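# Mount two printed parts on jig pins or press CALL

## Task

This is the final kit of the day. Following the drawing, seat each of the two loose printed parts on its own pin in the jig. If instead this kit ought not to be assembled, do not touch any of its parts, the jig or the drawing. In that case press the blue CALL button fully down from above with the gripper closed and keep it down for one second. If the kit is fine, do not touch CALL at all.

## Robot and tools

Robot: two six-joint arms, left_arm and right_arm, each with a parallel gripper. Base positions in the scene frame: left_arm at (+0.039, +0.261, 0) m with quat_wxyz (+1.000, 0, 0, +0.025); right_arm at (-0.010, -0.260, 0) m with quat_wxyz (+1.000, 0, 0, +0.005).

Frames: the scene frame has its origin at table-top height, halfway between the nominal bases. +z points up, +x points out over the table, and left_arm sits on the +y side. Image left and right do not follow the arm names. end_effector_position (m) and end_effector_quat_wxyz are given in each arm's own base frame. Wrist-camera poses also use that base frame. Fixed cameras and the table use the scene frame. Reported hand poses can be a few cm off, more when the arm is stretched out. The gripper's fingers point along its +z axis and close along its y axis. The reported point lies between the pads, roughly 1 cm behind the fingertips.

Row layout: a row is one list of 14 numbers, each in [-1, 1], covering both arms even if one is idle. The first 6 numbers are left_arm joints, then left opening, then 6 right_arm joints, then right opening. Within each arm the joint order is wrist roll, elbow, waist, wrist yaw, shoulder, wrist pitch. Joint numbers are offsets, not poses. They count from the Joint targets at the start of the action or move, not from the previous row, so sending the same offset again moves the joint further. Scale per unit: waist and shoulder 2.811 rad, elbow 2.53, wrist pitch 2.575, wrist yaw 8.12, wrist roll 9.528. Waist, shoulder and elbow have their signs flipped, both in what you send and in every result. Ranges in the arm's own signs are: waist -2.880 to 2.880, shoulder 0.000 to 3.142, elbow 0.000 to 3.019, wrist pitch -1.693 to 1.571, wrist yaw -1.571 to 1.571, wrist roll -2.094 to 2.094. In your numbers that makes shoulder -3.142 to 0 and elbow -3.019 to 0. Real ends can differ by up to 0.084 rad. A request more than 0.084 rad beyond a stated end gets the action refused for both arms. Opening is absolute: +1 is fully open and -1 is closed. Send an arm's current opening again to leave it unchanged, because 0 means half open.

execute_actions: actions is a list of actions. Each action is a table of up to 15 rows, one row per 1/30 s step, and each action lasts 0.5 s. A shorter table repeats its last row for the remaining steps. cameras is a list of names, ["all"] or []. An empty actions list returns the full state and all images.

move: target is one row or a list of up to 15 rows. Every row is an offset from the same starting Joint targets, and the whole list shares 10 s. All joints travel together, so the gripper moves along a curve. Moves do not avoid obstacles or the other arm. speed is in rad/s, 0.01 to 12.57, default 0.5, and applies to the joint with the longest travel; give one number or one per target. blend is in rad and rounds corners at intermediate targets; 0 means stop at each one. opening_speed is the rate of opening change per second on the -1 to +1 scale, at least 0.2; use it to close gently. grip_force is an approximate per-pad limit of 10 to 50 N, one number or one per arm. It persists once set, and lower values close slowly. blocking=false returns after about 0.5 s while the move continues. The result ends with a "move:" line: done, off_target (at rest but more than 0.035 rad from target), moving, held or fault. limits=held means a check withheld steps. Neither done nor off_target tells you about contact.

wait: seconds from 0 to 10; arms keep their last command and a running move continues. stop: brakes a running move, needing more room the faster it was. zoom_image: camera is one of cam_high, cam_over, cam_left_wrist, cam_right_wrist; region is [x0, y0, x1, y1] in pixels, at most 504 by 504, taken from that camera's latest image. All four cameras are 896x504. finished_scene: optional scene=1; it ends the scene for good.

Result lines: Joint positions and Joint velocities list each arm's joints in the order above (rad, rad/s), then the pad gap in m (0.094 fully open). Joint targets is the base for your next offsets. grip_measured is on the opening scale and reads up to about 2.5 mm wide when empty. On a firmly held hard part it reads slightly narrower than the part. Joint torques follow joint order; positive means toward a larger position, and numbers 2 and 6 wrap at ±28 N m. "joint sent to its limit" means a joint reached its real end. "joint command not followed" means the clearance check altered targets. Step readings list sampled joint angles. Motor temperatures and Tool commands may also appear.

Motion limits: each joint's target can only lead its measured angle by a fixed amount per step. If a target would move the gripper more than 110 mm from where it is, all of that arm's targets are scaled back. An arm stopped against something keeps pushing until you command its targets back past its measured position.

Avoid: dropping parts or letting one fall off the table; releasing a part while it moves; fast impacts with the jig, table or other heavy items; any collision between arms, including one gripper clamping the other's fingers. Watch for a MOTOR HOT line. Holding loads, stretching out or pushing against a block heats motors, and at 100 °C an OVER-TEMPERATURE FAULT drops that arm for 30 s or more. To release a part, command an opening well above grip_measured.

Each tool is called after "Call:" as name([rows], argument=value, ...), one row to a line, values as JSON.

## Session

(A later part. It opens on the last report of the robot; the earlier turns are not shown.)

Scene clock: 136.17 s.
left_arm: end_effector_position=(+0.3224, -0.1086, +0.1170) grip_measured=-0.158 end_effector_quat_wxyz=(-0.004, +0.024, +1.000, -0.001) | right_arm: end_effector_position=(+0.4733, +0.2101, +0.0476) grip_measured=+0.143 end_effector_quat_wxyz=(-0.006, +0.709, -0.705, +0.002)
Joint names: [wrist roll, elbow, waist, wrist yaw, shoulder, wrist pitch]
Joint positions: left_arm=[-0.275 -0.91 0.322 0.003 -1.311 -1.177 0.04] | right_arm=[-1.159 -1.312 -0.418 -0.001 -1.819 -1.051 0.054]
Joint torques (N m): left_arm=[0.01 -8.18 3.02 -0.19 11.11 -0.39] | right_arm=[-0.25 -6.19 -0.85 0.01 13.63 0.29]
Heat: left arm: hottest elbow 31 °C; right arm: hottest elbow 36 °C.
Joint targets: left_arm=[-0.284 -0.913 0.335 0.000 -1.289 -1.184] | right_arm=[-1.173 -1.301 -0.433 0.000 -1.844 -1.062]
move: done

Call:
move(target=[0,0,0,0,0,0,-0.3,0,0,0,0,0,-0.004,-0.25], speed=0.1, cameras=["cam_right_wrist"])

Call:
zoom_image(camera="cam_right_wrist", region=[290, 310, 390, 410])

Call:
zoom_image(camera="cam_right_wrist", region=[510, 310, 610, 410])

Scene clock: 137.43 s.
left_arm: end_effector_position=(+0.3224, -0.1086, +0.1170) grip_measured=-0.158 end_effector_quat_wxyz=(-0.004, +0.024, +1.000, -0.001) | right_arm: end_effector_position=(+0.4720, +0.2095, +0.0476) grip_measured=+0.143 end_effector_quat_wxyz=(-0.004, +0.710, -0.704, +0.001)
Joint names: [wrist roll, elbow, waist, wrist yaw, shoulder, wrist pitch]
Joint positions: left_arm=[-0.275 -0.91 0.322 0.003 -1.311 -1.177 0.04] | right_arm=[-1.16 -1.312 -0.418 -0.001 -1.819 -1.057 0.054]
Joint torques (N m): left_arm=[-0.02 -8.24 2.55 -0.15 11.16 -0.2] | right_arm=[-0.22 -6.2 -0.73 0 13.63 0.21]
Heat: left arm: hottest elbow 31 °C; right arm: hottest elbow 35 °C.
Joint targets: left_arm=[-0.284 -0.913 0.335 0.000 -1.289 -1.184] | right_arm=[-1.173 -1.301 -0.433 0.000 -1.844 -1.072]
move: done
Images, in order (width x height): cam_right_wrist 896x504.

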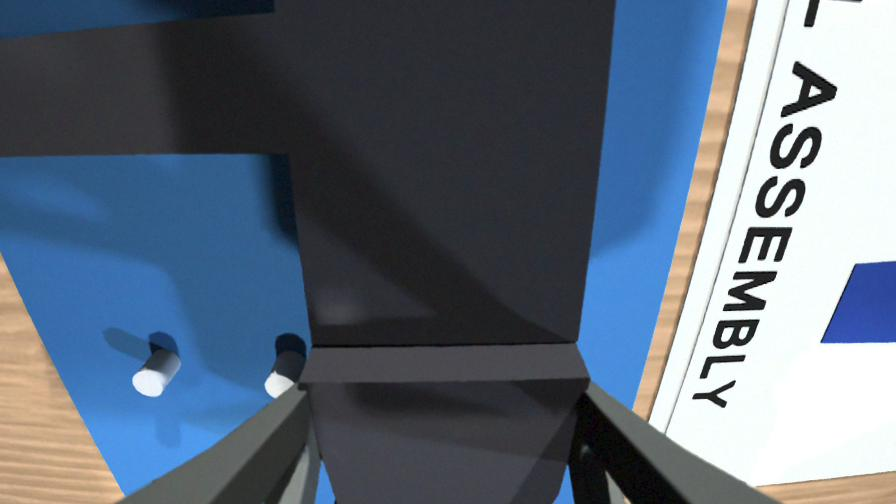

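Scaled by 5.040 from the camera's 896x504 image, which has a finer 1280x720 frame.

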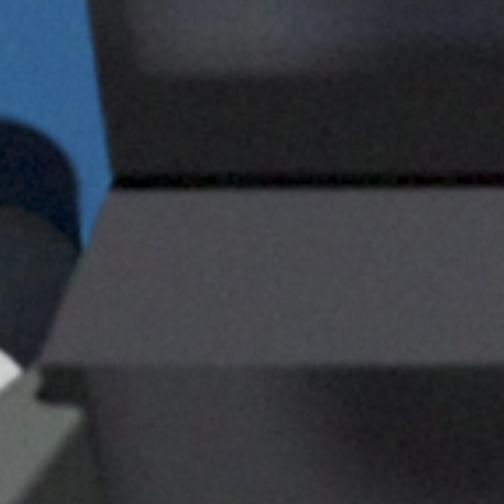

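Scaled by 5.040 from the camera's 896x504 image, which has a finer 1280x720 frame.

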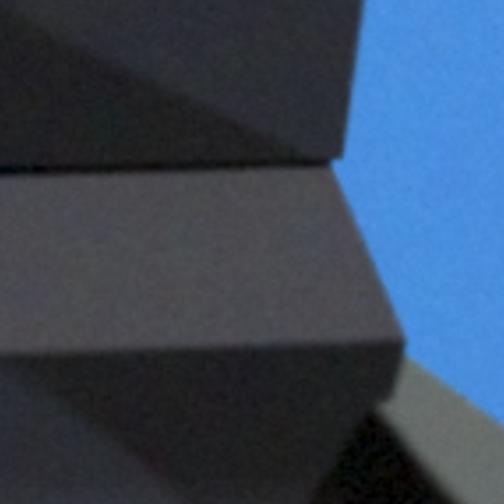

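Call:
move(target=[0,0,0,0,0,0,-0.3,0,0,0.00996,0,0,0,-0.25], speed=0.1)

Scene clock: 139.23 s.
left_arm: end_effector_position=(+0.3224, -0.1086, +0.1170) grip_measured=-0.158 end_effector_quat_wxyz=(-0.004, +0.024, +1.000, -0.001) | right_arm: end_effector_position=(+0.4719, +0.2095, +0.0476) grip_measured=+0.143 end_effector_quat_wxyz=(-0.003, +0.710, -0.704, +0.001)
Joint names: [wrist roll, elbow, waist, wrist yaw, shoulder, wrist pitch]
Joint positions: left_arm=[-0.275 -0.91 0.322 0.003 -1.311 -1.177 0.04] | right_arm=[-1.16 -1.312 -0.418 -0.001 -1.819 -1.057 0.054]
Joint torques (N m): left_arm=[-0.01 -8.1 2.55 -0.16 11.46 -0.21] | right_arm=[-0.23 -6.17 1.2 0.01 13.74 0.16]
Heat: left arm: hottest elbow 31 °C; right arm: hottest elbow 35 °C.
Joint targets: left_arm=[-0.284 -0.913 0.335 0.000 -1.289 -1.184] | right_arm=[-1.173 -1.301 -0.405 0.000 -1.844 -1.072]
move: done

Call:
move(target=[0,0,0,0,0,0,-0.3,0,0,0.00107,0,0,0,-0.25], speed=0.05)

Scene clock: 140.23 s.
left_arm: end_effector_position=(+0.3224, -0.1086, +0.1170) grip_measured=-0.158 end_effector_quat_wxyz=(-0.004, +0.024, +1.000, -0.001) | right_arm: end_effector_position=(+0.4724, +0.2084, +0.0476) grip_measured=+0.143 end_effector_quat_wxyz=(-0.003, +0.709, -0.705, +0.001)
Joint names: [wrist roll, elbow, waist, wrist yaw, shoulder, wrist pitch]
Joint positions: left_arm=[-0.275 -0.91 0.322 0.003 -1.311 -1.177 0.04] | right_arm=[-1.16 -1.312 -0.416 -0.001 -1.819 -1.057 0.054]
Joint torques (N m): left_arm=[0.01 -8.27 2.78 -0.18 11.52 -0.24] | right_arm=[-0.25 -6.19 1.38 0 13.92 0.08]
Heat: left arm: hottest elbow 31 °C; right arm: hottest elbow 35 °C.
Joint targets: left_arm=[-0.284 -0.913 0.335 0.000 -1.289 -1.184] | right_arm=[-1.173 -1.301 -0.401 0.000 -1.844 -1.072]
move: done

Call:
wait(seconds=0, cameras=["cam_over", "cam_high", "cam_right_wrist"])

Call:
zoom_image(camera="cam_right_wrist", region=[290, 310, 390, 410])

Call:
zoom_image(camera="cam_right_wrist", region=[510, 310, 610, 410])

Scene clock: 141.10 s.
left_arm: end_effector_position=(+0.3224, -0.1086, +0.1170) grip_measured=-0.158 end_effector_quat_wxyz=(-0.004, +0.024, +1.000, -0.001) | right_arm: end_effector_position=(+0.4724, +0.2084, +0.0476) grip_measured=+0.143 end_effector_quat_wxyz=(-0.003, +0.709, -0.705, +0.001)
Joint names: [wrist roll, elbow, waist, wrist yaw, shoulder, wrist pitch]
Joint positions: left_arm=[-0.275 -0.91 0.322 0.003 -1.311 -1.177 0.04] | right_arm=[-1.16 -1.312 -0.416 -0.001 -1.819 -1.057 0.054]
Joint torques (N m): left_arm=[0.01 -8.1 2.49 -0.2 11.11 -0.1] | right_arm=[-0.22 -6.17 1.38 0.01 13.92 0.13]
Heat: left arm: hottest elbow 31 °C; right arm: hottest elbow 35 °C.
Joint targets: left_arm=[-0.284 -0.913 0.335 0.000 -1.289 -1.184] | right_arm=[-1.173 -1.301 -0.401 0.000 -1.844 -1.072]
Tool commands: left_gripper/opening=-0.3 right_gripper/opening=-0.25
Images, in order (width x height): cam_high 896x504, cam_over 896x504, cam_right_wrist 896x504.

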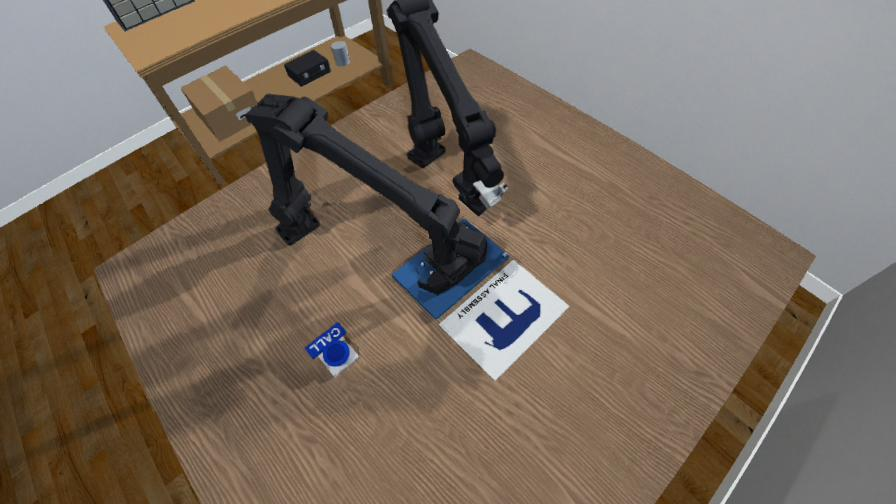

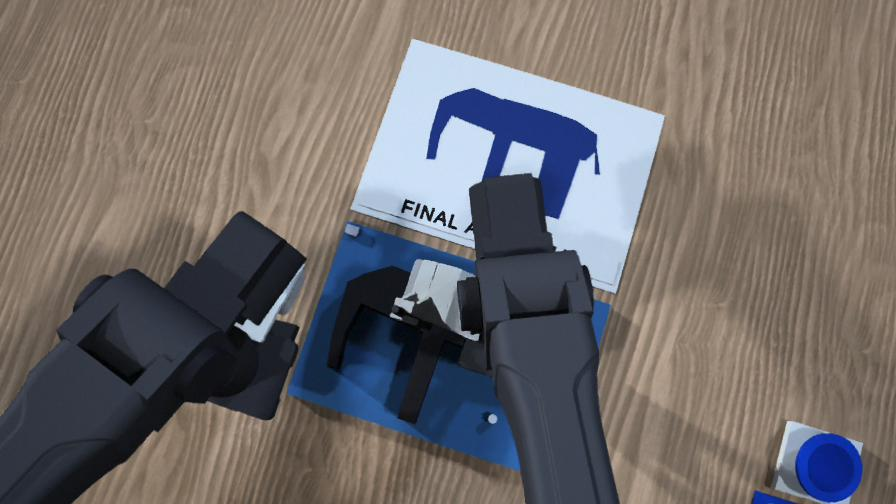

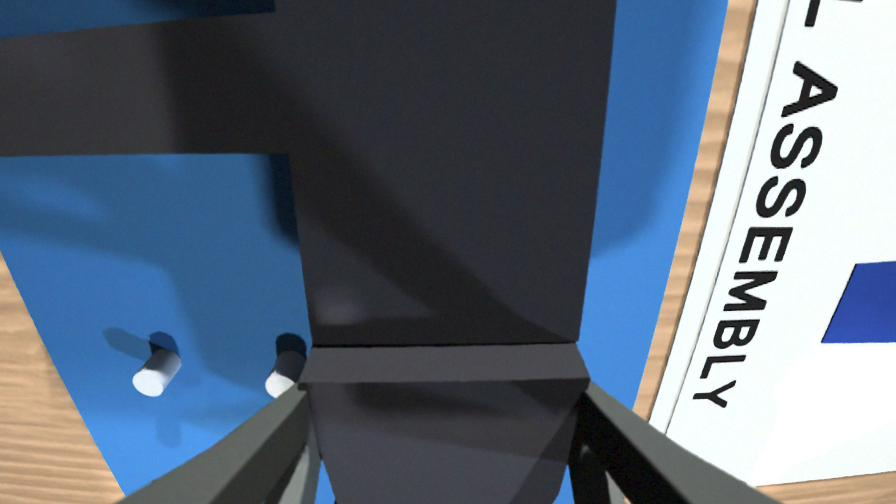

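Scaled by 5.040 from the camera's 896x504 image, which has a finer 1280x720 frame.

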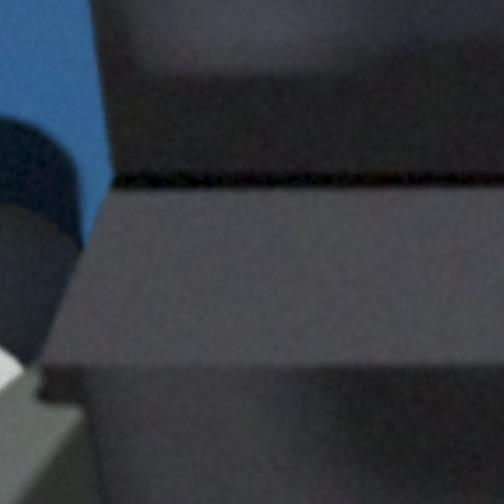

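Scaled by 5.040 from the camera's 896x504 image, which has a finer 1280x720 frame.

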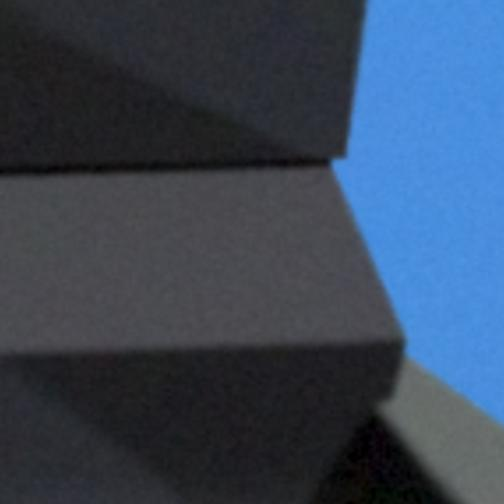

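Call:
move(target=[0,0,0,0,0,0,-0.3,0,0,0.00142,0,0,0,-0.25], speed=0.05, cameras=["cam_right_wrist"])

Call:
zoom_image(camera="cam_right_wrist", region=[290, 310, 390, 410])

Call:
zoom_image(camera="cam_right_wrist", region=[510, 310, 610, 410])

Scene clock: 142.77 s.
left_arm: end_effector_position=(+0.3224, -0.1086, +0.1170) grip_measured=-0.158 end_effector_quat_wxyz=(-0.004, +0.024, +1.000, -0.001) | right_arm: end_effector_position=(+0.4703, +0.2044, +0.0434) grip_measured=+0.143 end_effector_quat_wxyz=(+0.002, +0.707, -0.707, -0.001)
Joint names: [wrist roll, elbow, waist, wrist yaw, shoulder, wrist pitch]
Joint positions: left_arm=[-0.275 -0.91 0.322 0.003 -1.311 -1.177 0.04] | right_arm=[-1.16 -1.305 -0.411 -0.001 -1.823 -1.058 0.054]
Joint torques (N m): left_arm=[0 -8.17 2.2 -0.2 11.34 -0.27] | right_arm=[-0.23 -6.58 1.38 -0.04 14.15 0.1]
Heat: left arm: hottest elbow 31 °C; right arm: hottest elbow 35 °C.
Joint targets: left_arm=[-0.284 -0.913 0.335 0.000 -1.289 -1.184] | right_arm=[-1.173 -1.300 -0.397 -0.001 -1.844 -1.072]
move: done
Images, in order (width x height): cam_right_wrist 896x504.

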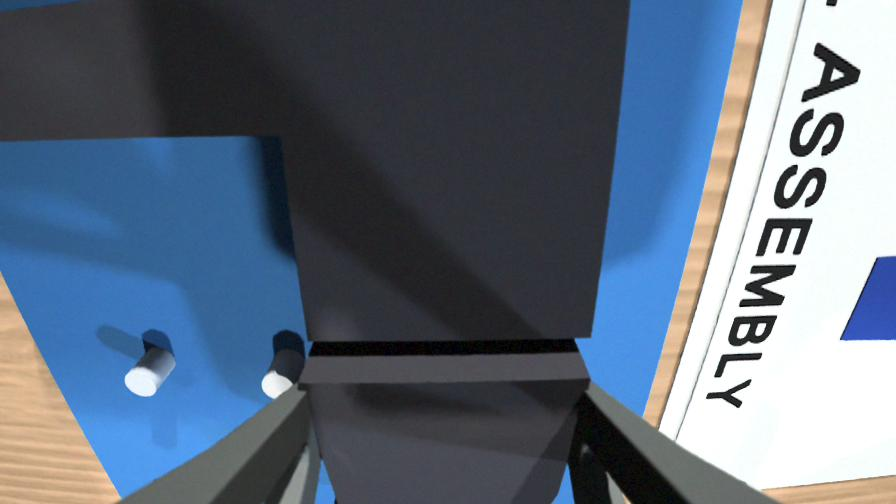

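Scaled by 5.040 from the camera's 896x504 image, which has a finer 1280x720 frame.

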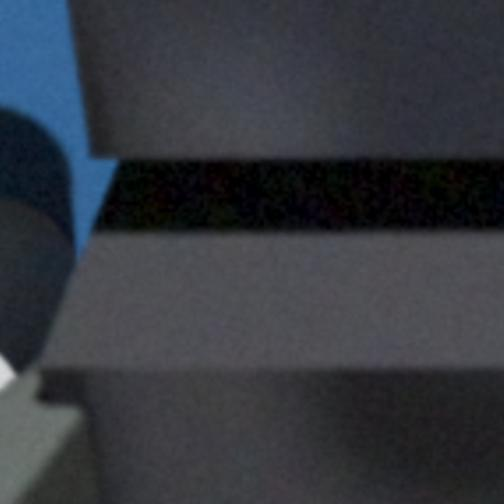

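Scaled by 5.040 from the camera's 896x504 image, which has a finer 1280x720 frame.

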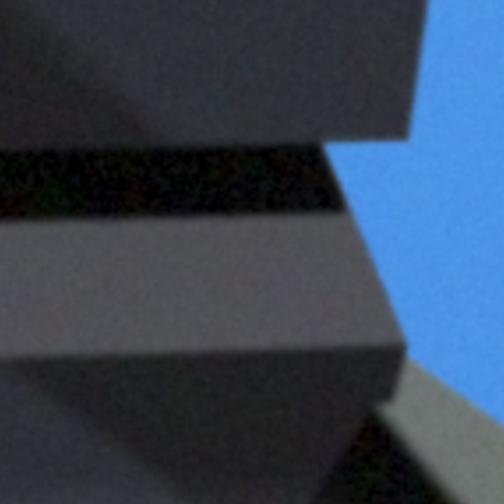

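Call:
zoom_image(camera="cam_right_wrist", region=[100, 310, 320, 410])

Scaled by 2.291 from the camera's 896x504 image, which has a finer 1280x720 frame.

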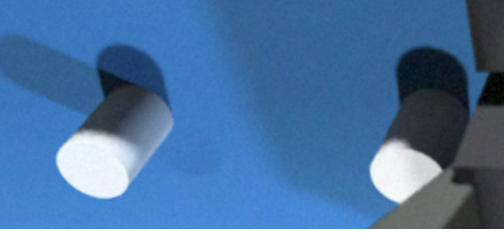

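Call:
move(target=[0,0,0,0,0,0,-0.3,0.00367,0,-0.01156,0,0,0.01476,-0.25], speed=0.08, cameras=["cam_right_wrist"])

Call:
zoom_image(camera="cam_right_wrist", region=[290, 310, 390, 410])

Call:
zoom_image(camera="cam_right_wrist", region=[510, 310, 610, 410])

Scene clock: 150.23 s.
left_arm: end_effector_position=(+0.3224, -0.1086, +0.1170) grip_measured=-0.158 end_effector_quat_wxyz=(-0.004, +0.024, +1.000, -0.001) | right_arm: end_effector_position=(+0.4712, +0.2067, +0.0423) grip_measured=+0.143 end_effector_quat_wxyz=(-0.002, +0.706, -0.708, +0.001)
Joint names: [wrist roll, elbow, waist, wrist yaw, shoulder, wrist pitch]
Joint positions: left_arm=[-0.275 -0.91 0.322 0.003 -1.311 -1.177 0.04] | right_arm=[-1.153 -1.302 -0.414 -0.001 -1.823 -1.045 0.054]
Joint torques (N m): left_arm=[0.03 -8.21 2.55 -0.17 11.05 -0.16] | right_arm=[0.11 -6.87 -0.91 -0.02 14.04 1.16]
Heat: left arm: hottest elbow 31 °C; right arm: hottest elbow 34 °C.
Joint targets: left_arm=[-0.284 -0.913 0.335 0.000 -1.289 -1.184] | right_arm=[-1.138 -1.301 -0.430 -0.001 -1.844 -1.034]
move: done
Images, in order (width x height): cam_right_wrist 896x504.

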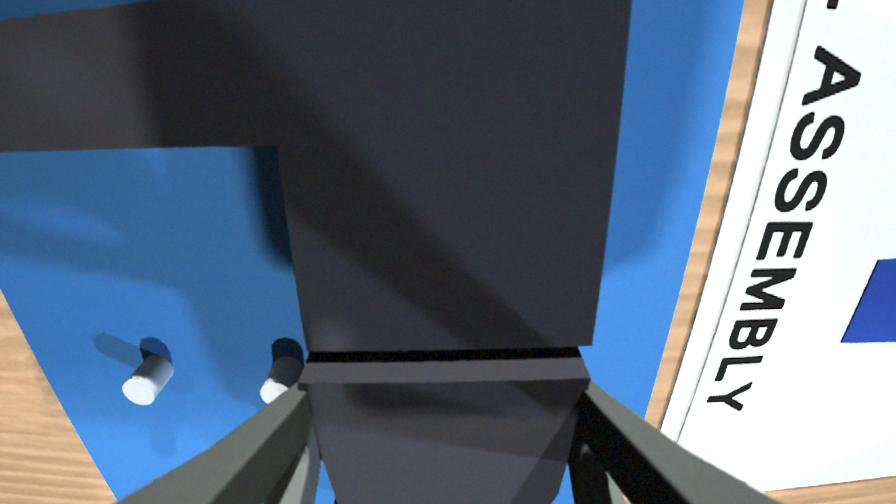

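Scaled by 5.040 from the camera's 896x504 image, which has a finer 1280x720 frame.

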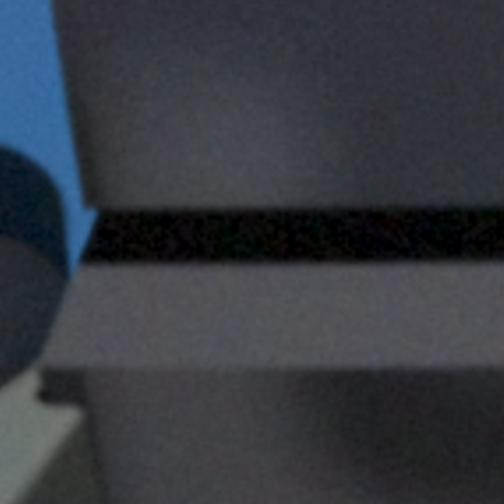

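Scaled by 5.040 from the camera's 896x504 image, which has a finer 1280x720 frame.

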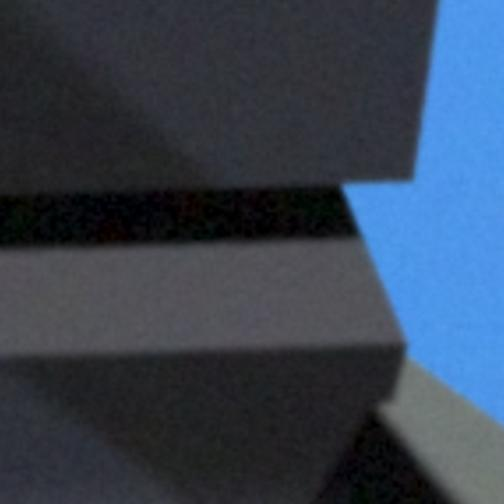

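Call:
move(target=[0,0,0,0,0,0,-0.3,0,0,-0.00085,0,-0.0027,0.00295,-0.25], speed=0.08, cameras=["cam_right_wrist"])

Call:
zoom_image(camera="cam_right_wrist", region=[290, 310, 390, 410])

Call:
zoom_image(camera="cam_right_wrist", region=[510, 310, 610, 410])

Scene clock: 152.43 s.
left_arm: end_effector_position=(+0.3224, -0.1086, +0.1170) grip_measured=-0.158 end_effector_quat_wxyz=(-0.004, +0.024, +1.000, -0.001) | right_arm: end_effector_position=(+0.4713, +0.2087, +0.0382) grip_measured=+0.143 end_effector_quat_wxyz=(-0.002, +0.707, -0.707, +0.000)
Joint names: [wrist roll, elbow, waist, wrist yaw, shoulder, wrist pitch]
Joint positions: left_arm=[-0.275 -0.91 0.322 0.003 -1.311 -1.177 0.04] | right_arm=[-1.152 -1.302 -0.417 -0.001 -1.831 -1.039 0.054]
Joint torques (N m): left_arm=[-0.02 -8.27 2.49 -0.18 11.46 -0.14] | right_arm=[0.09 -6.83 -1.03 -0.02 14.33 1.24]
Heat: left arm: hottest elbow 31 °C; right arm: hottest elbow 34 °C.
Joint targets: left_arm=[-0.284 -0.913 0.335 0.000 -1.289 -1.184] | right_arm=[-1.138 -1.301 -0.432 -0.001 -1.851 -1.027]
move: done
Images, in order (width x height): cam_right_wrist 896x504.

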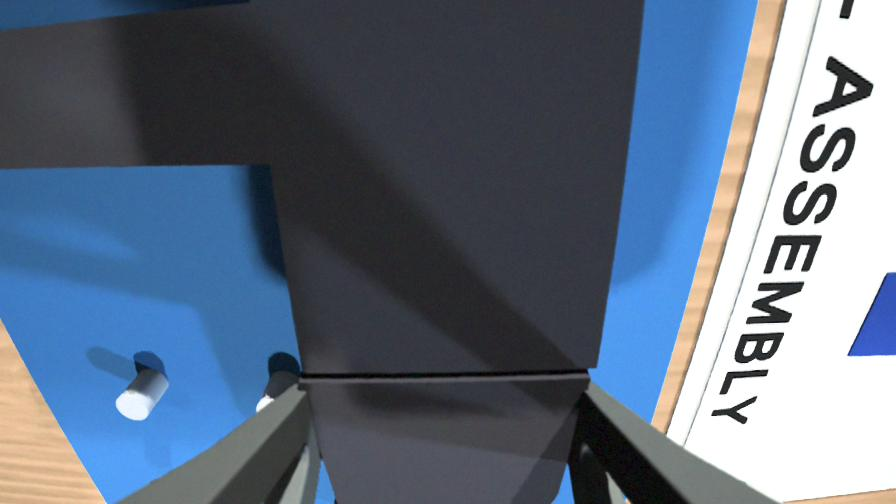

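Scaled by 5.040 from the camera's 896x504 image, which has a finer 1280x720 frame.

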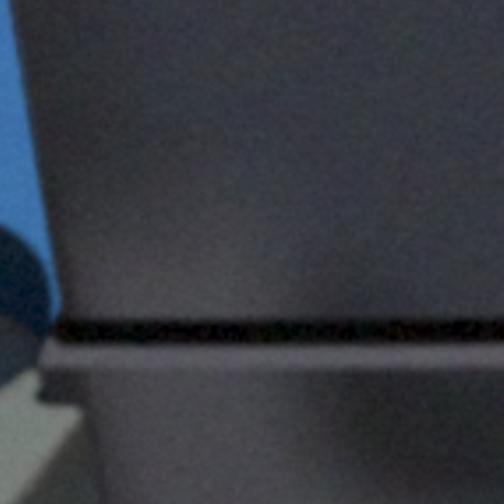

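Scaled by 5.040 from the camera's 896x504 image, which has a finer 1280x720 frame.

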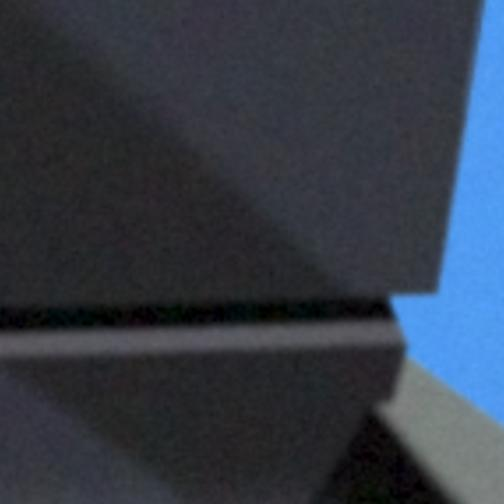

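Call:
zoom_image(camera="cam_right_wrist", region=[90, 330, 310, 430])

Scaled by 2.291 from the camera's 896x504 image, which has a finer 1280x720 frame.

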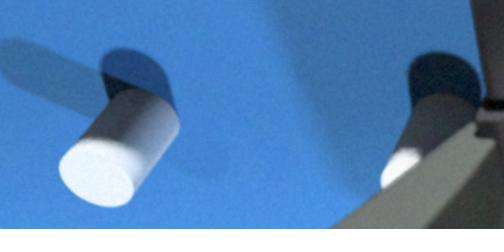

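Call:
move(target=[0,0,0,0,0,0,-0.3,0,0.00146,-0.00036,0,-0.001,0.00447,-0.25], speed=0.06, cameras=["cam_right_wrist"])

Call:
zoom_image(camera="cam_right_wrist", region=[290, 310, 390, 410])

Call:
zoom_image(camera="cam_right_wrist", region=[510, 310, 610, 410])

Scene clock: 156.70 s.
left_arm: end_effector_position=(+0.3224, -0.1086, +0.1170) grip_measured=-0.158 end_effector_quat_wxyz=(-0.004, +0.024, +1.000, -0.001) | right_arm: end_effector_position=(+0.4715, +0.2088, +0.0373) grip_measured=+0.143 end_effector_quat_wxyz=(-0.003, +0.707, -0.708, +0.001)
Joint names: [wrist roll, elbow, waist, wrist yaw, shoulder, wrist pitch]
Joint positions: left_arm=[-0.275 -0.91 0.322 0.003 -1.311 -1.177 0.04] | right_arm=[-1.152 -1.3 -0.417 -0.001 -1.831 -1.034 0.054]
Joint torques (N m): left_arm=[-0.02 -8.12 2.37 -0.18 11.22 -0.13] | right_arm=[0.09 -6.68 -1.08 -0.02 14.15 1.46]
Heat: left arm: hottest elbow 31 °C; right arm: hottest elbow 34 °C.
Joint targets: left_arm=[-0.284 -0.913 0.335 0.000 -1.289 -1.184] | right_arm=[-1.138 -1.297 -0.433 -0.001 -1.854 -1.015]
move: done
Images, in order (width x height): cam_right_wrist 896x504.

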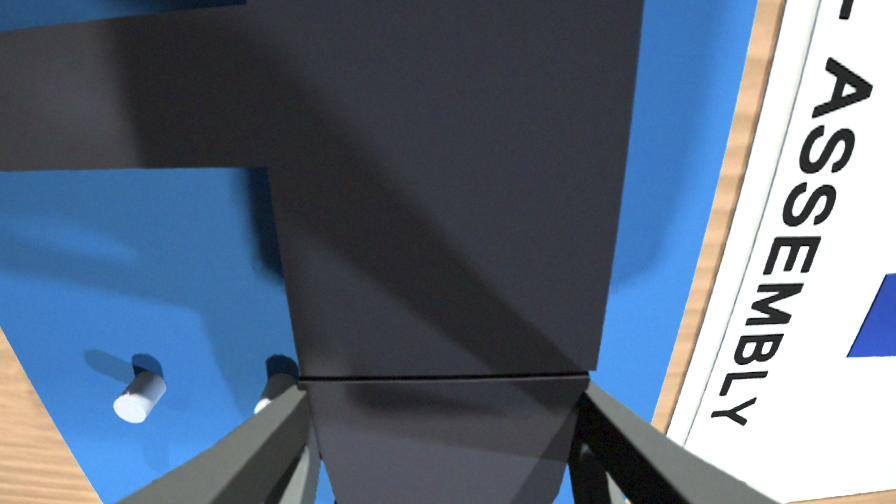

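Scaled by 5.040 from the camera's 896x504 image, which has a finer 1280x720 frame.

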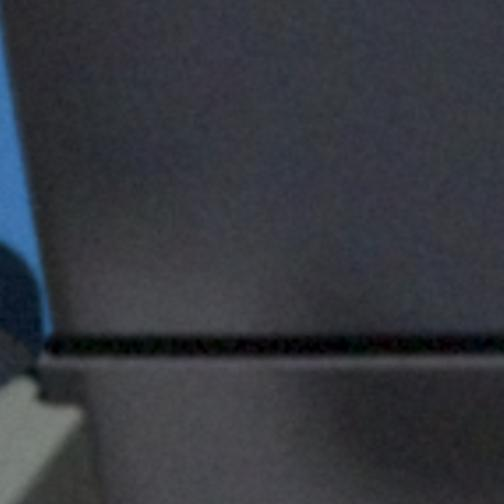

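Scaled by 5.040 from the camera's 896x504 image, which has a finer 1280x720 frame.

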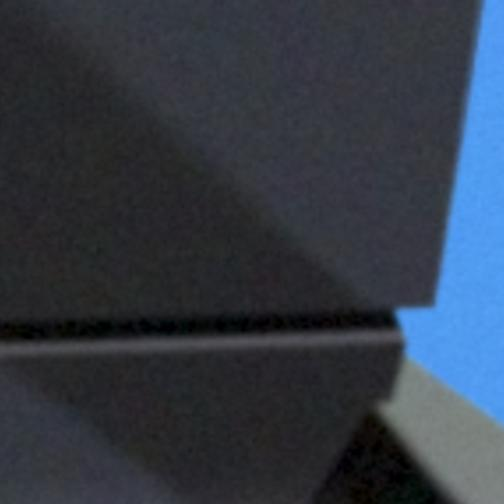

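Call:
move(target=[0,0,0,0,0,0,-0.3,0,0.00158,-0.00071,0,-0.0004,0.00194,-0.25], speed=0.06, cameras=["cam_right_wrist"])

Call:
zoom_image(camera="cam_right_wrist", region=[290, 310, 390, 410])

Call:
zoom_image(camera="cam_right_wrist", region=[510, 310, 610, 410])

Scene clock: 158.37 s.
left_arm: end_effector_position=(+0.3224, -0.1086, +0.1170) grip_measured=-0.158 end_effector_quat_wxyz=(-0.004, +0.024, +1.000, -0.001) | right_arm: end_effector_position=(+0.4714, +0.2087, +0.0371) grip_measured=+0.143 end_effector_quat_wxyz=(-0.003, +0.707, -0.708, +0.001)
Joint names: [wrist roll, elbow, waist, wrist yaw, shoulder, wrist pitch]
Joint positions: left_arm=[-0.275 -0.91 0.322 0.003 -1.311 -1.177 0.04] | right_arm=[-1.152 -1.299 -0.417 -0.001 -1.831 -1.033 0.054]
Joint torques (N m): left_arm=[0.03 -8.1 2.9 -0.21 11.46 -0.28] | right_arm=[0.08 -6.58 -1.14 -0.01 14.04 1.51]
Heat: left arm: hottest elbow 31 °C; right arm: hottest elbow 34 °C.
Joint targets: left_arm=[-0.284 -0.913 0.335 0.000 -1.289 -1.184] | right_arm=[-1.138 -1.293 -0.435 -0.001 -1.855 -1.010]
move: done
Images, in order (width x height): cam_right_wrist 896x504.

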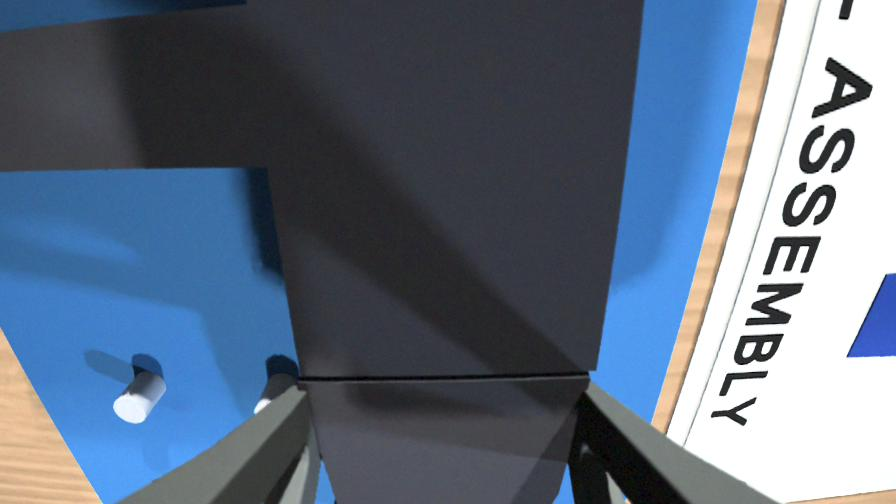

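Scaled by 5.040 from the camera's 896x504 image, which has a finer 1280x720 frame.

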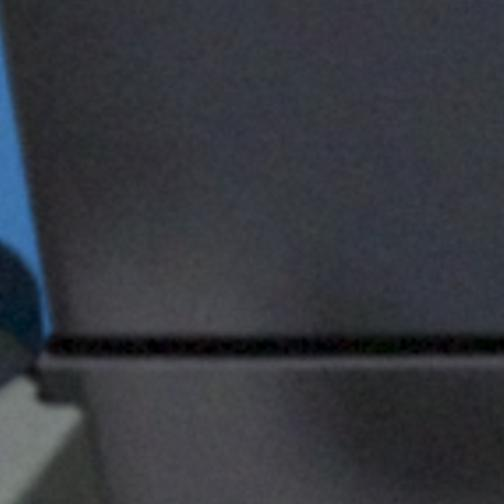

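Scaled by 5.040 from the camera's 896x504 image, which has a finer 1280x720 frame.

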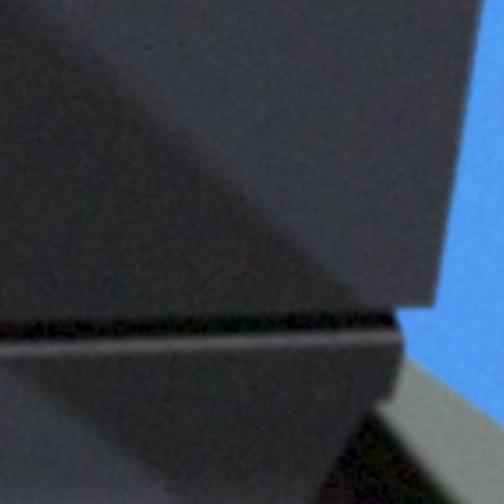

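Call:
wait(seconds=0, cameras=["cam_over", "cam_high", "cam_left_wrist"])

Call:
zoom_image(camera="cam_high", region=[380, 210, 530, 330])

Call:
zoom_image(camera="cam_over", region=[290, 220, 620, 490])

Scene clock: 159.97 s.
left_arm: end_effector_position=(+0.3224, -0.1086, +0.1170) grip_measured=-0.158 end_effector_quat_wxyz=(-0.004, +0.024, +1.000, -0.001) | right_arm: end_effector_position=(+0.4713, +0.2087, +0.0370) grip_measured=+0.143 end_effector_quat_wxyz=(-0.003, +0.707, -0.708, +0.001)
Joint names: [wrist roll, elbow, waist, wrist yaw, shoulder, wrist pitch]
Joint positions: left_arm=[-0.275 -0.91 0.322 0.003 -1.311 -1.177 0.04] | right_arm=[-1.152 -1.299 -0.417 -0.001 -1.831 -1.033 0.054]
Joint torques (N m): left_arm=[-0.01 -8.31 2.61 -0.18 11.16 -0.31] | right_arm=[0.08 -6.48 -1.08 0 13.86 1.61]
Heat: left arm: hottest elbow 31 °C; right arm: hottest elbow 34 °C.
Joint targets: left_arm=[-0.284 -0.913 0.335 0.000 -1.289 -1.184] | right_arm=[-1.138 -1.293 -0.435 -0.001 -1.855 -1.010]
Tool commands: left_gripper/opening=-0.3 right_gripper/opening=-0.25
Images, in order (width x height): cam_high 896x504, cam_over 896x504, cam_left_wrist 896x504.

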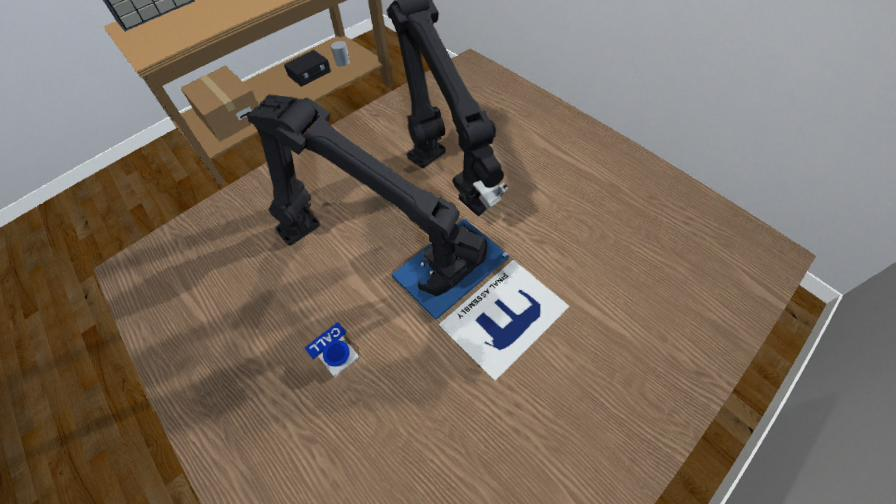

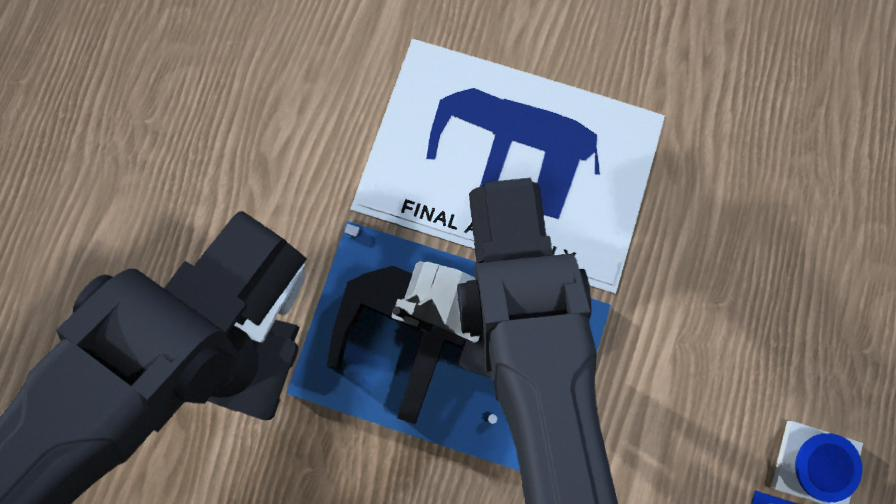

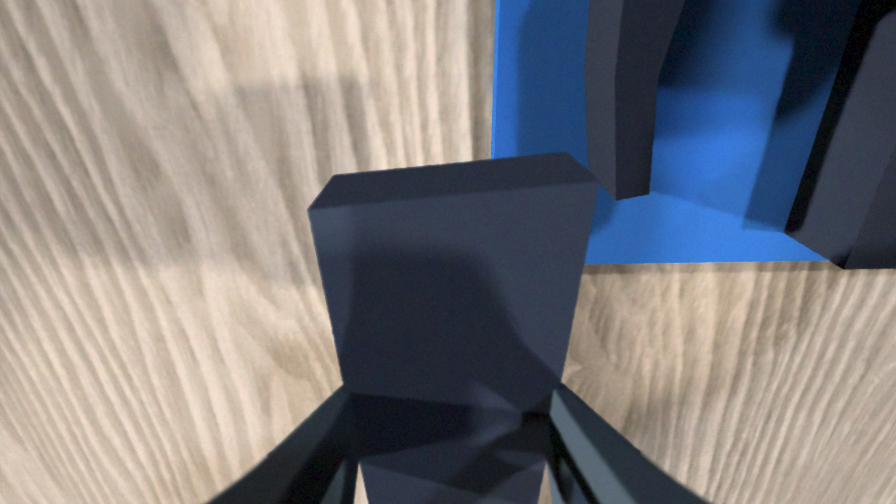

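Scaled by 3.360 from the camera's 896x504 image, which has a finer 1280x720 frame.

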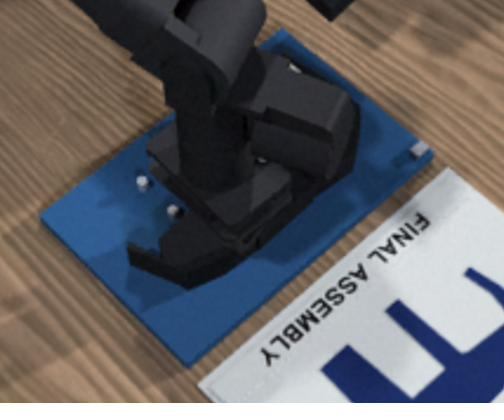

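Scaled by 1.527 from the camera's 896x504 image, which has a finer 1280x720 frame.

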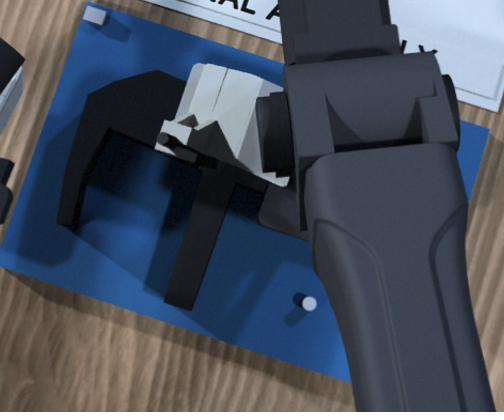

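Call:
zoom_image(camera="cam_high", region=[405, 255, 465, 315])

Call:
zoom_image(camera="cam_high", region=[440, 215, 520, 295])

Scaled by 8.400 from the camera's 896x504 image, which has a finer 1280x720 frame.

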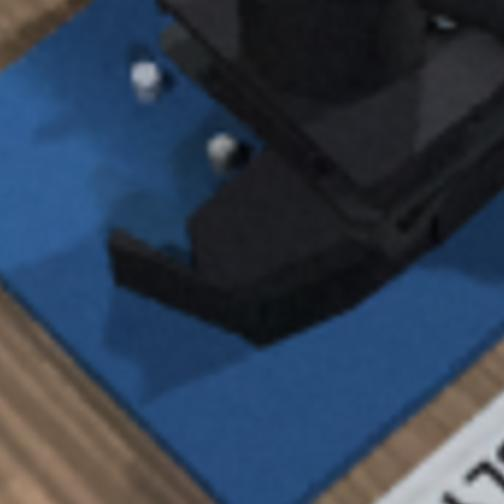

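Scaled by 6.300 from the camera's 896x504 image, which has a finer 1280x720 frame.

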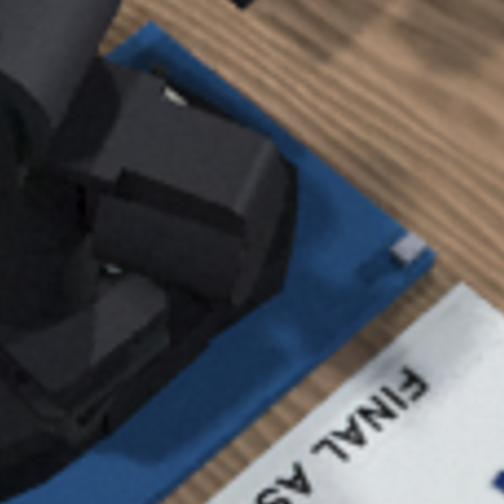

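Call:
move([
  [0,0,0,0,0,0,-0.3,0,-0.01858,0.00534,0,0.0153,-0.01398,-0.25],
  [0,0,0,0,0,0,-0.3,0,-0.01858,0.00534,0,0.0153,-0.01398,0.34],
  [0,0,0,0,0,0,-0.3,0,-0.06996,0.00534,0,0.04625,-0.09437,0.34],
], speed=[0.2,0.2,0.25], cameras=["cam_right_wrist", "cam_over"])

Scene clock: 168.57 s.
left_arm: end_effector_position=(+0.3224, -0.1086, +0.1170) grip_measured=-0.158 end_effector_quat_wxyz=(-0.004, +0.024, +1.000, -0.001) | right_arm: end_effector_position=(+0.4749, +0.2103, +0.1283) grip_measured=+0.339 end_effector_quat_wxyz=(-0.009, +0.707, -0.708, +0.003)
Joint names: [wrist roll, elbow, waist, wrist yaw, shoulder, wrist pitch]
Joint positions: left_arm=[-0.275 -0.91 0.322 0.003 -1.311 -1.177 0.04] | right_arm=[-1.152 -1.425 -0.417 -0.001 -1.736 -1.241 0.063]
Joint torques (N m): left_arm=[0.02 -8.18 3.08 -0.17 11.4 -0.29] | right_arm=[0.08 -10.78 -0.03 -0.02 16.5 0.53]
Heat: left arm: hottest elbow 31 °C; right arm: hottest elbow 35 °C.
Joint targets: left_arm=[-0.284 -0.913 0.335 0.000 -1.289 -1.184] | right_arm=[-1.138 -1.470 -0.420 -0.001 -1.726 -1.253]
move: off_target (right_arm); target 2's new numbers were sent with right_arm's elbow 0.041 rad from that target; right_arm: the elbow is farthest, 0.045 rad from its target
Images, in order (width x height): cam_over 896x504, cam_right_wrist 896x504.

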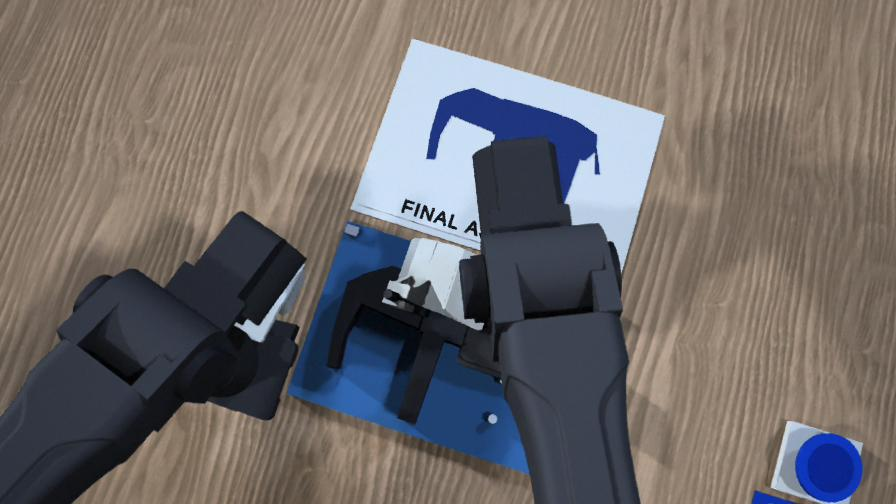

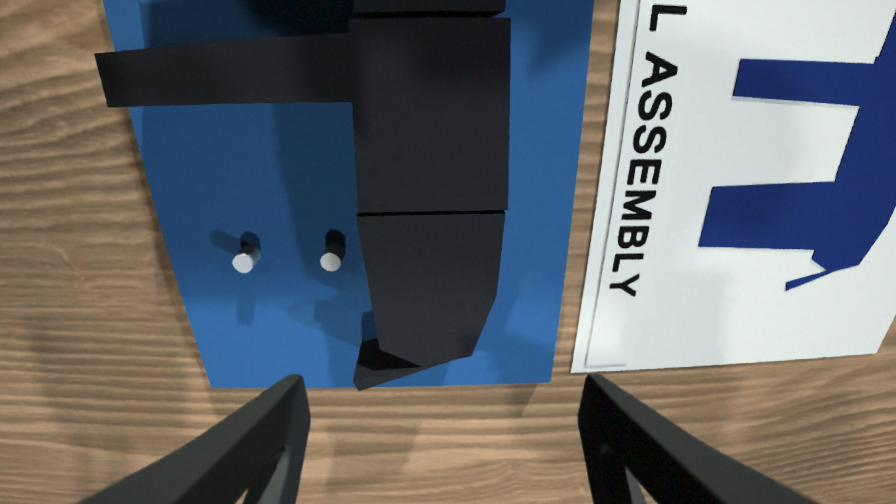

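Call:
zoom_image(camera="cam_right_wrist", region=[200, 0, 560, 400])

Scaled by 1.260 from the camera's 896x504 image, which has a finer 1280x720 frame.

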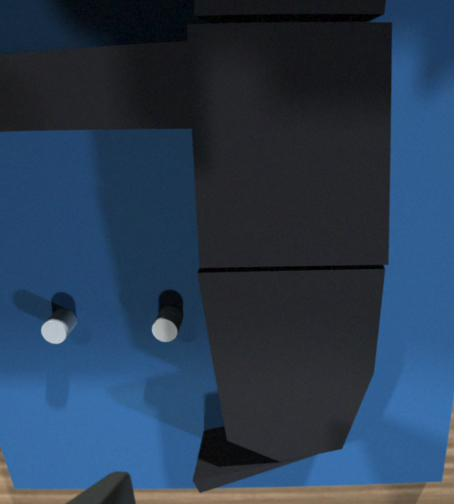

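Call:
zoom_image(camera="cam_right_wrist", region=[330, 170, 430, 270])

Call:
zoom_image(camera="cam_right_wrist", region=[430, 170, 530, 270])

Call:
zoom_image(camera="cam_right_wrist", region=[330, 290, 530, 410])

Scaled by 5.040 from the camera's 896x504 image, which has a finer 1280x720 frame.

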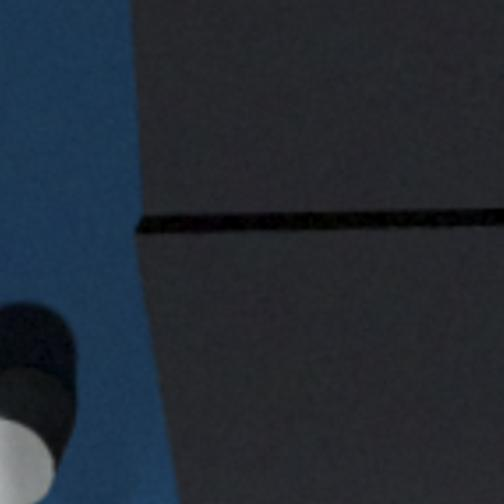

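Scaled by 5.040 from the camera's 896x504 image, which has a finer 1280x720 frame.

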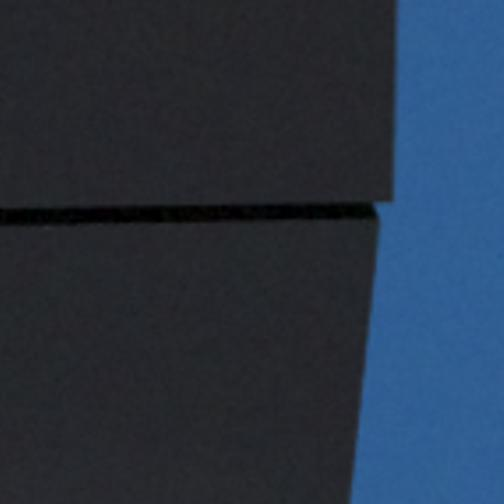

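Scaled by 2.520 from the camera's 896x504 image, which has a finer 1280x720 frame.

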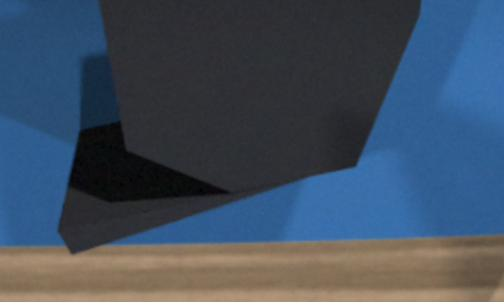

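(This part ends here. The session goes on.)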